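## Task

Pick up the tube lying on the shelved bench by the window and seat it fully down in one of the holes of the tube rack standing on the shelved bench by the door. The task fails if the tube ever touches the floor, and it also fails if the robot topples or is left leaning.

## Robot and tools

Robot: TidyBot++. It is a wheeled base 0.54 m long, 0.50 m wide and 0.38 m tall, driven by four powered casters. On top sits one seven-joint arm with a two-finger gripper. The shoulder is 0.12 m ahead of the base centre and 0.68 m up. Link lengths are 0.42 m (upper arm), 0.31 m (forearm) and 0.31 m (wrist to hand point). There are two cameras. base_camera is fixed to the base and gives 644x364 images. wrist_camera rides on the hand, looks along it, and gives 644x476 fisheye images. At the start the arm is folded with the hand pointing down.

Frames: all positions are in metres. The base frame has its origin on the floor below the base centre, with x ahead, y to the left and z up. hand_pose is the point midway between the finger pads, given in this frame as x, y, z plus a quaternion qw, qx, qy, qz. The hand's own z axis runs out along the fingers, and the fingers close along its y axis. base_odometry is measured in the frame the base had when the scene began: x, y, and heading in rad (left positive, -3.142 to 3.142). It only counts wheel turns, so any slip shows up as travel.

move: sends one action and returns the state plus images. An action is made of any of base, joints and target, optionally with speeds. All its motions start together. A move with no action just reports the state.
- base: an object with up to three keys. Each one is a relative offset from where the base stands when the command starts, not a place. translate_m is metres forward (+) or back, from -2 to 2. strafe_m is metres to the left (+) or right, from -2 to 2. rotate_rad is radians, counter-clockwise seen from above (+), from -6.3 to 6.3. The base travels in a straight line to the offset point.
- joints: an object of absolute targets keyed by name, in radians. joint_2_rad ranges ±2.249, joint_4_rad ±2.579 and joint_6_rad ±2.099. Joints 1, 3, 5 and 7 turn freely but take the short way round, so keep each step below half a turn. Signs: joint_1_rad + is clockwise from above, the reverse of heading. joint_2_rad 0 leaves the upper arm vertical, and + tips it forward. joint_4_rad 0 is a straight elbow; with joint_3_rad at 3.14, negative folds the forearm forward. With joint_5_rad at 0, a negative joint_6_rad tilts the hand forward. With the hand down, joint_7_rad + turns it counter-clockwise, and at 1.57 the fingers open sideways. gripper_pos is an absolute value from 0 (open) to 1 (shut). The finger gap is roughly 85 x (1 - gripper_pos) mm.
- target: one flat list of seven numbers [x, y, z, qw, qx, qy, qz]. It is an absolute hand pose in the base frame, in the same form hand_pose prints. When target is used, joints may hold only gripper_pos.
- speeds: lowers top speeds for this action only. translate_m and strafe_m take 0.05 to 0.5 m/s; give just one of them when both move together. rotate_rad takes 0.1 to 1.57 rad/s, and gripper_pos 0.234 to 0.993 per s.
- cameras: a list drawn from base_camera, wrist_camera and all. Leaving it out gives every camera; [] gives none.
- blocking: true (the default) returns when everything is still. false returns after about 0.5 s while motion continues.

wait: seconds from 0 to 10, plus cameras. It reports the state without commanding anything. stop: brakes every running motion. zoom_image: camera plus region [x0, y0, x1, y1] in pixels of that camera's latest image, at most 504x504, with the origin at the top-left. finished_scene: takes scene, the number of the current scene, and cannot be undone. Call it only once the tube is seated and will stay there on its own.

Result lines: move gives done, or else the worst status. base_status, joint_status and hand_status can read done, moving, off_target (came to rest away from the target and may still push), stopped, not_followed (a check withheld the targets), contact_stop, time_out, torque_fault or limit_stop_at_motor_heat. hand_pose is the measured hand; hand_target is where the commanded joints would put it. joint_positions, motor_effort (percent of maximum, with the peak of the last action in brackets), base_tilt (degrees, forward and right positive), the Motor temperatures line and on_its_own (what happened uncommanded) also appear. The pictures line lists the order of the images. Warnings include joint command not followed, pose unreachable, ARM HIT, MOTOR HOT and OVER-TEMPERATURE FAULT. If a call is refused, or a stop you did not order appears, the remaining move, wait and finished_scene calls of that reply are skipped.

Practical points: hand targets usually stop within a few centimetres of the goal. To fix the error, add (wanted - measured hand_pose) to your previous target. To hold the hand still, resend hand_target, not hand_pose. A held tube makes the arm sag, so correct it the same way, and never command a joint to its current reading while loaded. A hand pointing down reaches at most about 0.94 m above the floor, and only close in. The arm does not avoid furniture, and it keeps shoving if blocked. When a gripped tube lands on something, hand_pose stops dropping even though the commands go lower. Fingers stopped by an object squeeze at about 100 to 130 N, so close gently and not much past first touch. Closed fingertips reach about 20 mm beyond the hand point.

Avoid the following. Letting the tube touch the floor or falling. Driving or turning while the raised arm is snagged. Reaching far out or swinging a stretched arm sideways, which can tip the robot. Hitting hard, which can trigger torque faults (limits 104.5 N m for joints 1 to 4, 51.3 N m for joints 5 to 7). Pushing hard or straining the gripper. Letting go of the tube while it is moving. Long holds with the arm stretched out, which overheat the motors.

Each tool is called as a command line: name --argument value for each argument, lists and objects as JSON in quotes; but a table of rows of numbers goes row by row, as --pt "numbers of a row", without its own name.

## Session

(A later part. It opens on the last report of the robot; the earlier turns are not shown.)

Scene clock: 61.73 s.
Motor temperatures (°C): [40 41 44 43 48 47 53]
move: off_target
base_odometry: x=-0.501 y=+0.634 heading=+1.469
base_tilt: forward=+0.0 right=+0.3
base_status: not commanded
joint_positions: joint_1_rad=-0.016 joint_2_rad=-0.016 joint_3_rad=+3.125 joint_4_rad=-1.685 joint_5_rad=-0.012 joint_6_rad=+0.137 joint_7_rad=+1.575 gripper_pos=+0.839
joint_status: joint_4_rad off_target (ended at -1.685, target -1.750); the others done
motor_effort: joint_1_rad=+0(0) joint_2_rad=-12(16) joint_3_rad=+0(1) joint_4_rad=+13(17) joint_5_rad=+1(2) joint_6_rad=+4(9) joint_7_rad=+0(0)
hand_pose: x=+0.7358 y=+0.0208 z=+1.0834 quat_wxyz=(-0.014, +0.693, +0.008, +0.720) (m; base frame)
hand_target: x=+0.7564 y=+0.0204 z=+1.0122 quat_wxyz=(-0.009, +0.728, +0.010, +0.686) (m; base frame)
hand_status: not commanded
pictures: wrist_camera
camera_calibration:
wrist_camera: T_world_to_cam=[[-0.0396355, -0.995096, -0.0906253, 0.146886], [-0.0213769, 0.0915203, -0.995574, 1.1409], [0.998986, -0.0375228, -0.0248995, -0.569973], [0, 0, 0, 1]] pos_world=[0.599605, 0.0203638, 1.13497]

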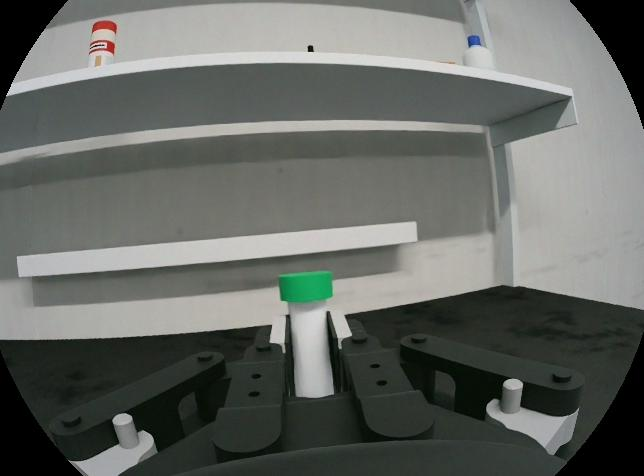

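move --joints '{"joint_2_rad":0.0,"joint_4_rad":-1.6,"joint_6_rad":-0.02}' --cameras '[]'

move --base '{"translate_m":-0.008}' --cameras '["wrist_camera"]'

move --joints '{"joint_2_rad":0.02,"joint_4_rad":-1.68,"joint_6_rad":0.15}' --cameras '[]'

move --joints '{"joint_2_rad":0.035,"joint_4_rad":-1.73,"joint_6_rad":0.205}' --cameras '["wrist_camera"]'

Scene clock: 63.57 s.
Motor temperatures (°C): [40 41 44 43 48 47 53]
move: done
base_odometry: x=-0.501 y=+0.634 heading=+1.469
base_tilt: forward=+0.0 right=+0.3
base_status: not commanded
joint_positions: joint_1_rad=-0.016 joint_2_rad=-0.016 joint_3_rad=+3.125 joint_4_rad=-1.638 joint_5_rad=-0.012 joint_6_rad=+0.048 joint_7_rad=+1.575 gripper_pos=+0.839
joint_status: all done
motor_effort: joint_1_rad=+0(0) joint_2_rad=-18(19) joint_3_rad=+0(1) joint_4_rad=+18(19) joint_5_rad=+1(1) joint_6_rad=+10(11) joint_7_rad=+0(0)
hand_pose: x=+0.7371 y=+0.0211 z=+1.0852 quat_wxyz=(-0.014, +0.708, +0.009, +0.706) (m; base frame)
hand_target: x=+0.7435 y=+0.0226 z=+1.0781 quat_wxyz=(-0.012, +0.724, +0.012, +0.689) (m; base frame)
hand_status: not commanded
pictures: none
No camera images: "cameras" was empty.

Scene clock: 64.20 s.
Motor temperatures (°C): [40 41 44 43 48 47 53]
move: done
base_odometry: x=-0.501 y=+0.626 heading=+1.469
base_tilt: forward=+0.1 right=+0.3
base_status: done
joint_positions: joint_1_rad=-0.016 joint_2_rad=-0.016 joint_3_rad=+3.125 joint_4_rad=-1.637 joint_5_rad=-0.012 joint_6_rad=+0.048 joint_7_rad=+1.575 gripper_pos=+0.839
joint_status: not commanded
motor_effort: joint_1_rad=+0(1) joint_2_rad=-18(21) joint_3_rad=+0(1) joint_4_rad=+19(19) joint_5_rad=+0(2) joint_6_rad=+10(12) joint_7_rad=+0(0)
hand_pose: x=+0.7371 y=+0.0211 z=+1.0857 quat_wxyz=(-0.014, +0.708, +0.009, +0.706) (m; base frame)
hand_target: x=+0.7435 y=+0.0226 z=+1.0781 quat_wxyz=(-0.012, +0.724, +0.012, +0.689) (m; base frame)
hand_status: not commanded
pictures: wrist_camera
camera_calibration:
wrist_camera: T_world_to_cam=[[-0.0422865, -0.99526, -0.0875749, 0.146154], [-0.0625008, 0.0901168, -0.993968, 1.17172], [0.997149, -0.0365579, -0.0660153, -0.525277], [0, 0, 0, 1]] pos_world=[0.603193, 0.0206667, 1.14278]

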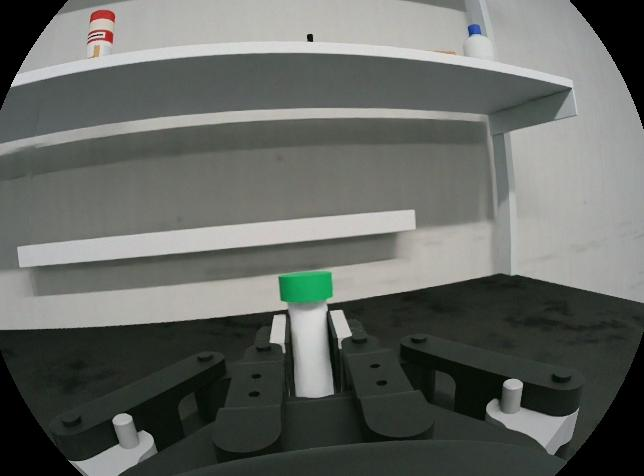

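Scene clock: 65.03 s.
Motor temperatures (°C): [40 41 44 43 48 47 53]
move: done
base_odometry: x=-0.501 y=+0.626 heading=+1.469
base_tilt: forward=+0.1 right=+0.3
base_status: not commanded
joint_positions: joint_1_rad=-0.016 joint_2_rad=-0.016 joint_3_rad=+3.125 joint_4_rad=-1.653 joint_5_rad=-0.012 joint_6_rad=+0.092 joint_7_rad=+1.575 gripper_pos=+0.839
joint_status: all done
motor_effort: joint_1_rad=+0(0) joint_2_rad=-19(19) joint_3_rad=+0(1) joint_4_rad=+19(20) joint_5_rad=+0(2) joint_6_rad=+11(12) joint_7_rad=+0(0)
hand_pose: x=+0.7368 y=+0.0209 z=+1.0895 quat_wxyz=(-0.014, +0.698, +0.008, +0.716) (m; base frame)
hand_target: x=+0.7498 y=+0.0206 z=+1.0684 quat_wxyz=(-0.010, +0.700, +0.009, +0.714) (m; base frame)
hand_status: not commanded
pictures: none
No camera images: "cameras" was empty.

Scene clock: 65.77 s.
Motor temperatures (°C): [40 41 44 43 48 47 53]
move: done
base_odometry: x=-0.501 y=+0.626 heading=+1.469
base_tilt: forward=+0.0 right=+0.3
base_status: not commanded
joint_positions: joint_1_rad=-0.016 joint_2_rad=-0.015 joint_3_rad=+3.125 joint_4_rad=-1.683 joint_5_rad=-0.012 joint_6_rad=+0.136 joint_7_rad=+1.575 gripper_pos=+0.839
joint_status: all done
motor_effort: joint_1_rad=+0(0) joint_2_rad=-17(20) joint_3_rad=+0(1) joint_4_rad=+17(19) joint_5_rad=+1(1) joint_6_rad=+9(11) joint_7_rad=+0(0)
hand_pose: x=+0.7359 y=+0.0208 z=+1.0844 quat_wxyz=(-0.013, +0.693, +0.008, +0.721) (m; base frame)
hand_target: x=+0.7529 y=+0.0199 z=+1.0450 quat_wxyz=(-0.009, +0.703, +0.009, +0.711) (m; base frame)
hand_status: not commanded
pictures: wrist_camera
camera_calibration:
wrist_camera: T_world_to_cam=[[-0.0395432, -0.99511, -0.090514, 0.146799], [-0.0204511, 0.0913719, -0.995607, 1.14123], [0.999009, -0.0375184, -0.0239642, -0.571097], [0, 0, 0, 1]] pos_world=[0.599675, 0.0203781, 1.13582]

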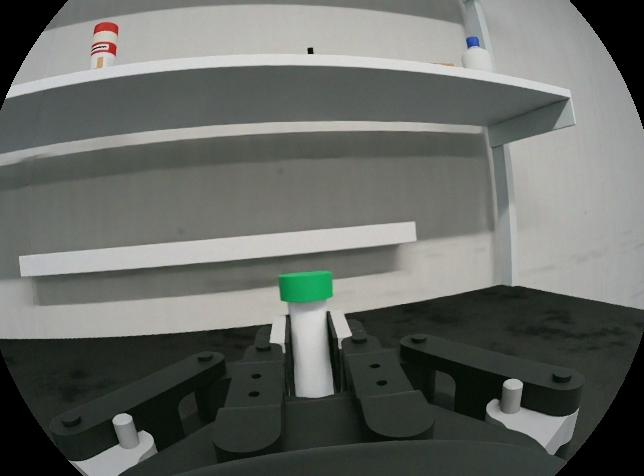

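move --joints '{"joint_2_rad":-0.045,"joint_4_rad":-1.57,"joint_6_rad":-0.03}' --cameras '[]'

move --base '{"translate_m":0.003,"strafe_m":0.005}' --cameras '[]'

move --joints '{"joint_2_rad":0.02,"joint_4_rad":-1.68,"joint_6_rad":0.13}' --cameras '[]'

move --joints '{"joint_2_rad":0.035,"joint_4_rad":-1.73,"joint_6_rad":0.175}' --cameras '["wrist_camera"]'

Scene clock: 68.47 s.
Motor temperatures (°C): [40 41 44 43 48 47 53]
move: done
base_odometry: x=-0.501 y=+0.626 heading=+1.469
base_tilt: forward=+0.1 right=+0.3
base_status: not commanded
joint_positions: joint_1_rad=-0.016 joint_2_rad=-0.024 joint_3_rad=+3.125 joint_4_rad=-1.610 joint_5_rad=-0.012 joint_6_rad=+0.041 joint_7_rad=+1.575 gripper_pos=+0.839
joint_status: all done
motor_effort: joint_1_rad=+0(1) joint_2_rad=-18(20) joint_3_rad=+1(1) joint_4_rad=+19(20) joint_5_rad=+1(1) joint_6_rad=+10(12) joint_7_rad=+0(0)
hand_pose: x=+0.7339 y=+0.0211 z=+1.1058 quat_wxyz=(-0.014, +0.698, +0.009, +0.716) (m; base frame)
hand_target: x=+0.7248 y=+0.0224 z=+1.1215 quat_wxyz=(-0.012, +0.701, +0.012, +0.713) (m; base frame)
hand_status: not commanded
pictures: none
No camera images: "cameras" was empty.

Scene clock: 69.07 s.
Motor temperatures (°C): [40 41 44 43 48 47 53]
move: done
base_odometry: x=-0.506 y=+0.629 heading=+1.469
base_tilt: forward=+0.0 right=+0.2
base_status: done
joint_positions: joint_1_rad=-0.016 joint_2_rad=-0.025 joint_3_rad=+3.125 joint_4_rad=-1.610 joint_5_rad=-0.012 joint_6_rad=+0.041 joint_7_rad=+1.575 gripper_pos=+0.839
joint_status: not commanded
motor_effort: joint_1_rad=-1(3) joint_2_rad=-18(22) joint_3_rad=+0(3) joint_4_rad=+19(20) joint_5_rad=+0(1) joint_6_rad=+11(12) joint_7_rad=+0(1)
hand_pose: x=+0.7332 y=+0.0213 z=+1.1067 quat_wxyz=(-0.014, +0.697, +0.009, +0.717) (m; base frame)
hand_target: x=+0.7248 y=+0.0224 z=+1.1215 quat_wxyz=(-0.012, +0.701, +0.012, +0.713) (m; base frame)
hand_status: not commanded
pictures: none
No camera images: "cameras" was empty.

Scene clock: 70.00 s.
Motor temperatures (°C): [40 41 44 43 48 47 53]
move: done
base_odometry: x=-0.506 y=+0.629 heading=+1.469
base_tilt: forward=+0.0 right=+0.3
base_status: not commanded
joint_positions: joint_1_rad=-0.016 joint_2_rad=-0.017 joint_3_rad=+3.125 joint_4_rad=-1.649 joint_5_rad=-0.012 joint_6_rad=+0.067 joint_7_rad=+1.575 gripper_pos=+0.839
joint_status: all done
motor_effort: joint_1_rad=+0(0) joint_2_rad=-18(20) joint_3_rad=+0(1) joint_4_rad=+19(20) joint_5_rad=+0(2) joint_6_rad=+11(12) joint_7_rad=+0(0)
hand_pose: x=+0.7362 y=+0.0213 z=+1.0852 quat_wxyz=(-0.014, +0.705, +0.009, +0.709) (m; base frame)
hand_target: x=+0.7499 y=+0.0208 z=+1.0622 quat_wxyz=(-0.010, +0.707, +0.010, +0.707) (m; base frame)
hand_status: not commanded
pictures: none
No camera images: "cameras" was empty.

Scene clock: 70.83 s.
Motor temperatures (°C): [40 41 44 43 48 47 53]
move: done
base_odometry: x=-0.506 y=+0.629 heading=+1.469
base_tilt: forward=+0.1 right=+0.2
base_status: not commanded
joint_positions: joint_1_rad=-0.016 joint_2_rad=-0.008 joint_3_rad=+3.125 joint_4_rad=-1.693 joint_5_rad=-0.012 joint_6_rad=+0.093 joint_7_rad=+1.575 gripper_pos=+0.839
joint_status: all done
motor_effort: joint_1_rad=+0(1) joint_2_rad=-19(20) joint_3_rad=+0(1) joint_4_rad=+19(21) joint_5_rad=+0(1) joint_6_rad=+11(12) joint_7_rad=+0(1)
hand_pose: x=+0.7384 y=+0.0212 z=+1.0605 quat_wxyz=(-0.013, +0.714, +0.009, +0.700) (m; base frame)
hand_target: x=+0.7529 y=+0.0203 z=+1.0357 quat_wxyz=(-0.010, +0.714, +0.009, +0.700) (m; base frame)
hand_status: not commanded
pictures: wrist_camera
camera_calibration:
wrist_camera: T_world_to_cam=[[-0.0439656, -0.995308, -0.086197, 0.143847], [-0.0800123, 0.0895113, -0.992767, 1.15842], [0.995824, -0.0367507, -0.0835723, -0.50863], [0, 0, 0, 1]] pos_world=[0.605518, 0.0207873, 1.11994]

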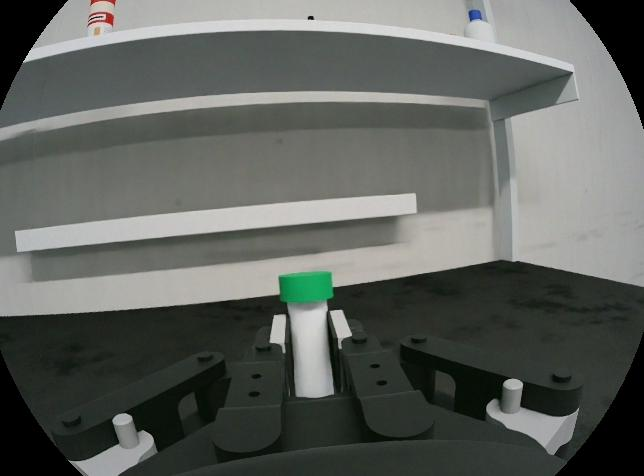

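move --joints '{"joint_2_rad":0.04,"joint_4_rad":-1.80,"joint_6_rad":0.285}' --cameras '[]'

move --joints '{"joint_2_rad":0.05,"joint_4_rad":-1.86,"joint_6_rad":0.35}' --cameras '["wrist_camera"]'

Scene clock: 72.30 s.
Motor temperatures (°C): [40 41 44 43 48 47 53]
move: done
base_odometry: x=-0.506 y=+0.629 heading=+1.469
base_tilt: forward=+0.0 right=+0.3
base_status: not commanded
joint_positions: joint_1_rad=-0.016 joint_2_rad=-0.005 joint_3_rad=+3.125 joint_4_rad=-1.763 joint_5_rad=-0.012 joint_6_rad=+0.191 joint_7_rad=+1.575 gripper_pos=+0.839
joint_status: all done
motor_effort: joint_1_rad=+0(0) joint_2_rad=-19(19) joint_3_rad=-1(1) joint_4_rad=+19(20) joint_5_rad=+1(2) joint_6_rad=+11(11) joint_7_rad=+0(0)
hand_pose: x=+0.7364 y=+0.0207 z=+1.0453 quat_wxyz=(-0.013, +0.706, +0.008, +0.708) (m; base frame)
hand_target: x=+0.7496 y=+0.0188 z=+1.0235 quat_wxyz=(-0.008, +0.702, +0.008, +0.713) (m; base frame)
hand_status: not commanded
pictures: none
No camera images: "cameras" was empty.

Scene clock: 73.07 s.
Motor temperatures (°C): [40 41 44 43 48 47 53]
move: done
base_odometry: x=-0.506 y=+0.629 heading=+1.469
base_tilt: forward=+0.1 right=+0.3
base_status: not commanded
joint_positions: joint_1_rad=-0.016 joint_2_rad=-0.001 joint_3_rad=+3.125 joint_4_rad=-1.819 joint_5_rad=-0.012 joint_6_rad=+0.263 joint_7_rad=+1.575 gripper_pos=+0.839
joint_status: all done
motor_effort: joint_1_rad=+0(0) joint_2_rad=-18(19) joint_3_rad=+0(1) joint_4_rad=+18(19) joint_5_rad=+2(2) joint_6_rad=+11(12) joint_7_rad=+0(1)
hand_pose: x=+0.7340 y=+0.0204 z=+1.0307 quat_wxyz=(-0.013, +0.701, +0.008, +0.713) (m; base frame)
hand_target: x=+0.7473 y=+0.0179 z=+1.0008 quat_wxyz=(-0.007, +0.703, +0.007, +0.711) (m; base frame)
hand_status: not commanded
pictures: wrist_camera
camera_calibration:
wrist_camera: T_world_to_cam=[[-0.0427204, -0.995146, -0.0886497, 0.141904], [-0.0437097, 0.0905074, -0.994936, 1.10415], [0.99813, -0.0386292, -0.047364, -0.545691], [0, 0, 0, 1]] pos_world=[0.598995, 0.0202022, 1.08529]

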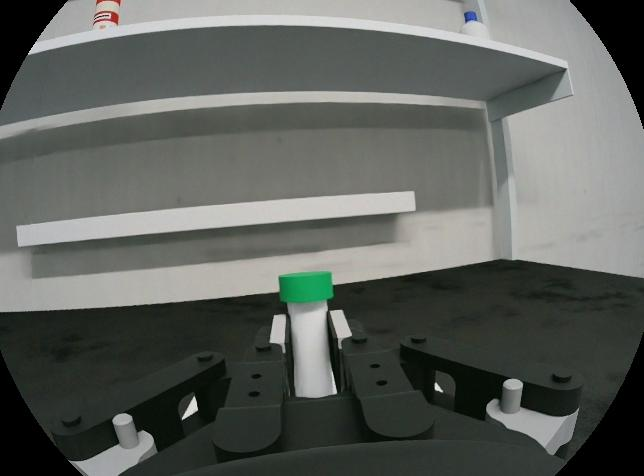

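move --joints '{"joint_2_rad":0.07,"joint_4_rad":-1.89,"joint_6_rad":0.37}' --cameras '[]'

move --joints '{"joint_2_rad":0.09,"joint_4_rad":-1.92,"joint_6_rad":0.41}' --cameras '["wrist_camera"]'

Scene clock: 74.03 s.
Motor temperatures (°C): [40 41 44 43 48 47 53]
move: done
base_odometry: x=-0.506 y=+0.629 heading=+1.469
base_tilt: forward=+0.1 right=+0.2
base_status: not commanded
joint_positions: joint_1_rad=-0.016 joint_2_rad=+0.005 joint_3_rad=+3.125 joint_4_rad=-1.836 joint_5_rad=-0.012 joint_6_rad=+0.302 joint_7_rad=+1.575 gripper_pos=+0.839
joint_status: all done
motor_effort: joint_1_rad=+0(0) joint_2_rad=-16(18) joint_3_rad=+0(1) joint_4_rad=+16(18) joint_5_rad=-1(1) joint_6_rad=+7(10) joint_7_rad=+0(0)
hand_pose: x=+0.7345 y=+0.0202 z=+1.0285 quat_wxyz=(-0.013, +0.696, +0.008, +0.718) (m; base frame)
hand_target: x=+0.7501 y=+0.0177 z=+0.9762 quat_wxyz=(-0.006, +0.714, +0.007, +0.700) (m; base frame)
hand_status: not commanded
pictures: none
No camera images: "cameras" was empty.

Scene clock: 74.73 s.
Motor temperatures (°C): [40 41 44 43 48 47 53]
move: done
base_odometry: x=-0.506 y=+0.629 heading=+1.469
base_tilt: forward=+0.0 right=+0.2
base_status: not commanded
joint_positions: joint_1_rad=-0.016 joint_2_rad=+0.021 joint_3_rad=+3.125 joint_4_rad=-1.862 joint_5_rad=-0.012 joint_6_rad=+0.354 joint_7_rad=+1.575 gripper_pos=+0.839
joint_status: all done
motor_effort: joint_1_rad=+0(0) joint_2_rad=-14(16) joint_3_rad=-1(1) joint_4_rad=+15(16) joint_5_rad=+0(1) joint_6_rad=+6(8) joint_7_rad=+0(1)
hand_pose: x=+0.7373 y=+0.0201 z=+1.0191 quat_wxyz=(-0.013, +0.692, +0.007, +0.722) (m; base frame)
hand_target: x=+0.7520 y=+0.0172 z=+0.9581 quat_wxyz=(-0.006, +0.717, +0.007, +0.697) (m; base frame)
hand_status: not commanded
pictures: wrist_camera
camera_calibration:
wrist_camera: T_world_to_cam=[[-0.0413995, -0.995021, -0.0906631, 0.141762], [-0.0175219, 0.09145, -0.995656, 1.07417], [0.998989, -0.0396311, -0.0212206, -0.57685], [0, 0, 0, 1]] pos_world=[0.600957, 0.0199625, 1.07011]

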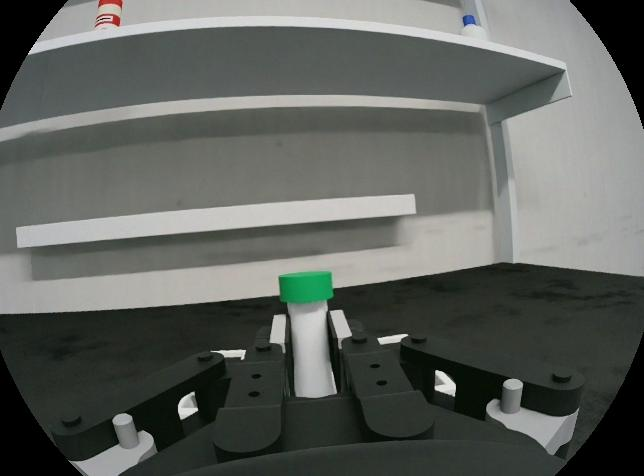

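move --joints '{"gripper_pos":0.6}' --speeds '{"gripper_pos":0.234}' --cameras '["wrist_camera"]'

Scene clock: 76.57 s.
Motor temperatures (°C): [40 41 44 43 48 47 53]
move: done
base_odometry: x=-0.506 y=+0.629 heading=+1.469
base_tilt: forward=+0.0 right=+0.2
base_status: not commanded
joint_positions: joint_1_rad=-0.016 joint_2_rad=+0.034 joint_3_rad=+3.125 joint_4_rad=-1.876 joint_5_rad=-0.012 joint_6_rad=+0.359 joint_7_rad=+1.577 gripper_pos=+0.599
joint_status: all done
motor_effort: joint_1_rad=+0(1) joint_2_rad=-15(19) joint_3_rad=+1(2) joint_4_rad=+14(18) joint_5_rad=+0(1) joint_6_rad=+7(10) joint_7_rad=+0(1)
hand_pose: x=+0.7405 y=+0.0201 z=+1.0038 quat_wxyz=(-0.012, +0.700, +0.008, +0.714) (m; base frame)
hand_target: x=+0.7520 y=+0.0172 z=+0.9581 quat_wxyz=(-0.006, +0.717, +0.007, +0.697) (m; base frame)
hand_status: not commanded
pictures: wrist_camera
camera_calibration:
wrist_camera: T_world_to_cam=[[-0.043485, -0.995162, -0.0881016, 0.139501], [-0.0398034, 0.0898408, -0.99516, 1.07505], [0.998261, -0.0397678, -0.0435176, -0.557434], [0, 0, 0, 1]] pos_world=[0.605321, 0.0200754, 1.05787]

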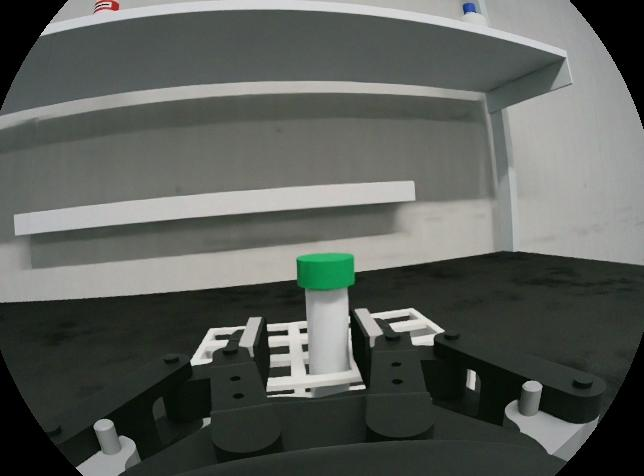

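move --joints '{"joint_2_rad":0.0,"joint_4_rad":-1.78,"joint_6_rad":0.2}' --cameras '[]'

move --base '{"translate_m":-0.25}' --speeds '{"translate_m":0.25}' --cameras '["wrist_camera"]'

Scene clock: 79.13 s.
Motor temperatures (°C): [40 41 44 43 48 47 53]
move: done
base_odometry: x=-0.506 y=+0.629 heading=+1.469
base_tilt: forward=+0.1 right=+0.2
base_status: not commanded
joint_positions: joint_1_rad=-0.016 joint_2_rad=+0.026 joint_3_rad=+3.125 joint_4_rad=-1.822 joint_5_rad=-0.012 joint_6_rad=+0.264 joint_7_rad=+1.577 gripper_pos=+0.599
joint_status: all done
motor_effort: joint_1_rad=+0(1) joint_2_rad=-19(20) joint_3_rad=+0(1) joint_4_rad=+18(19) joint_5_rad=+1(1) joint_6_rad=+11(11) joint_7_rad=+0(1)
hand_pose: x=+0.7430 y=+0.0205 z=+1.0129 quat_wxyz=(-0.012, +0.711, +0.008, +0.703) (m; base frame)
hand_target: x=+0.7373 y=+0.0196 z=+1.0344 quat_wxyz=(-0.009, +0.710, +0.009, +0.704) (m; base frame)
hand_status: not commanded
pictures: none
No camera images: "cameras" was empty.

Scene clock: 81.00 s.
Motor temperatures (°C): [40 41 44 43 48 47 53]
move: done
base_odometry: x=-0.532 y=+0.381 heading=+1.469
base_tilt: forward=+0.0 right=+0.3
base_status: done
joint_positions: joint_1_rad=-0.016 joint_2_rad=+0.014 joint_3_rad=+3.125 joint_4_rad=-1.820 joint_5_rad=-0.012 joint_6_rad=+0.264 joint_7_rad=+1.577 gripper_pos=+0.599
joint_status: not commanded
motor_effort: joint_1_rad=+0(1) joint_2_rad=-19(23) joint_3_rad=+0(1) joint_4_rad=+18(19) joint_5_rad=+0(2) joint_6_rad=+11(12) joint_7_rad=+0(1)
hand_pose: x=+0.7391 y=+0.0205 z=+1.0208 quat_wxyz=(-0.012, +0.707, +0.008, +0.707) (m; base frame)
hand_target: x=+0.7373 y=+0.0196 z=+1.0344 quat_wxyz=(-0.009, +0.710, +0.009, +0.704) (m; base frame)
hand_status: not commanded
pictures: wrist_camera
camera_calibration:
wrist_camera: T_world_to_cam=[[-0.0440782, -0.995268, -0.0865903, 0.140226], [-0.0588188, 0.0891095, -0.994284, 1.10508], [0.997295, -0.0387331, -0.0624682, -0.53521], [0, 0, 0, 1]] pos_world=[0.604942, 0.0203589, 1.07747]

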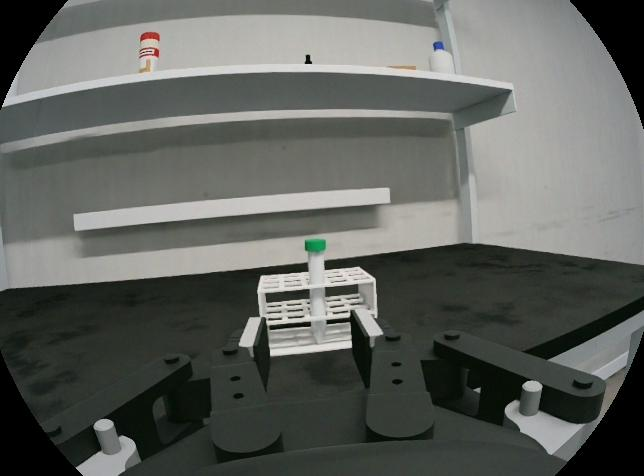

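zoom_image --camera "wrist_camera" --region '[240, 225, 400, 375]'

Scaled by 3.150.

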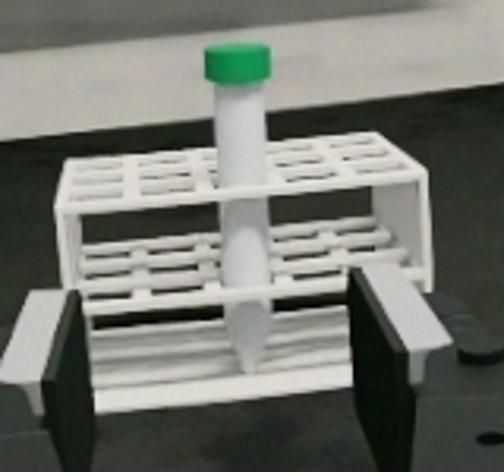

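finished_scene --scene 2

The scene is finished: the task was done.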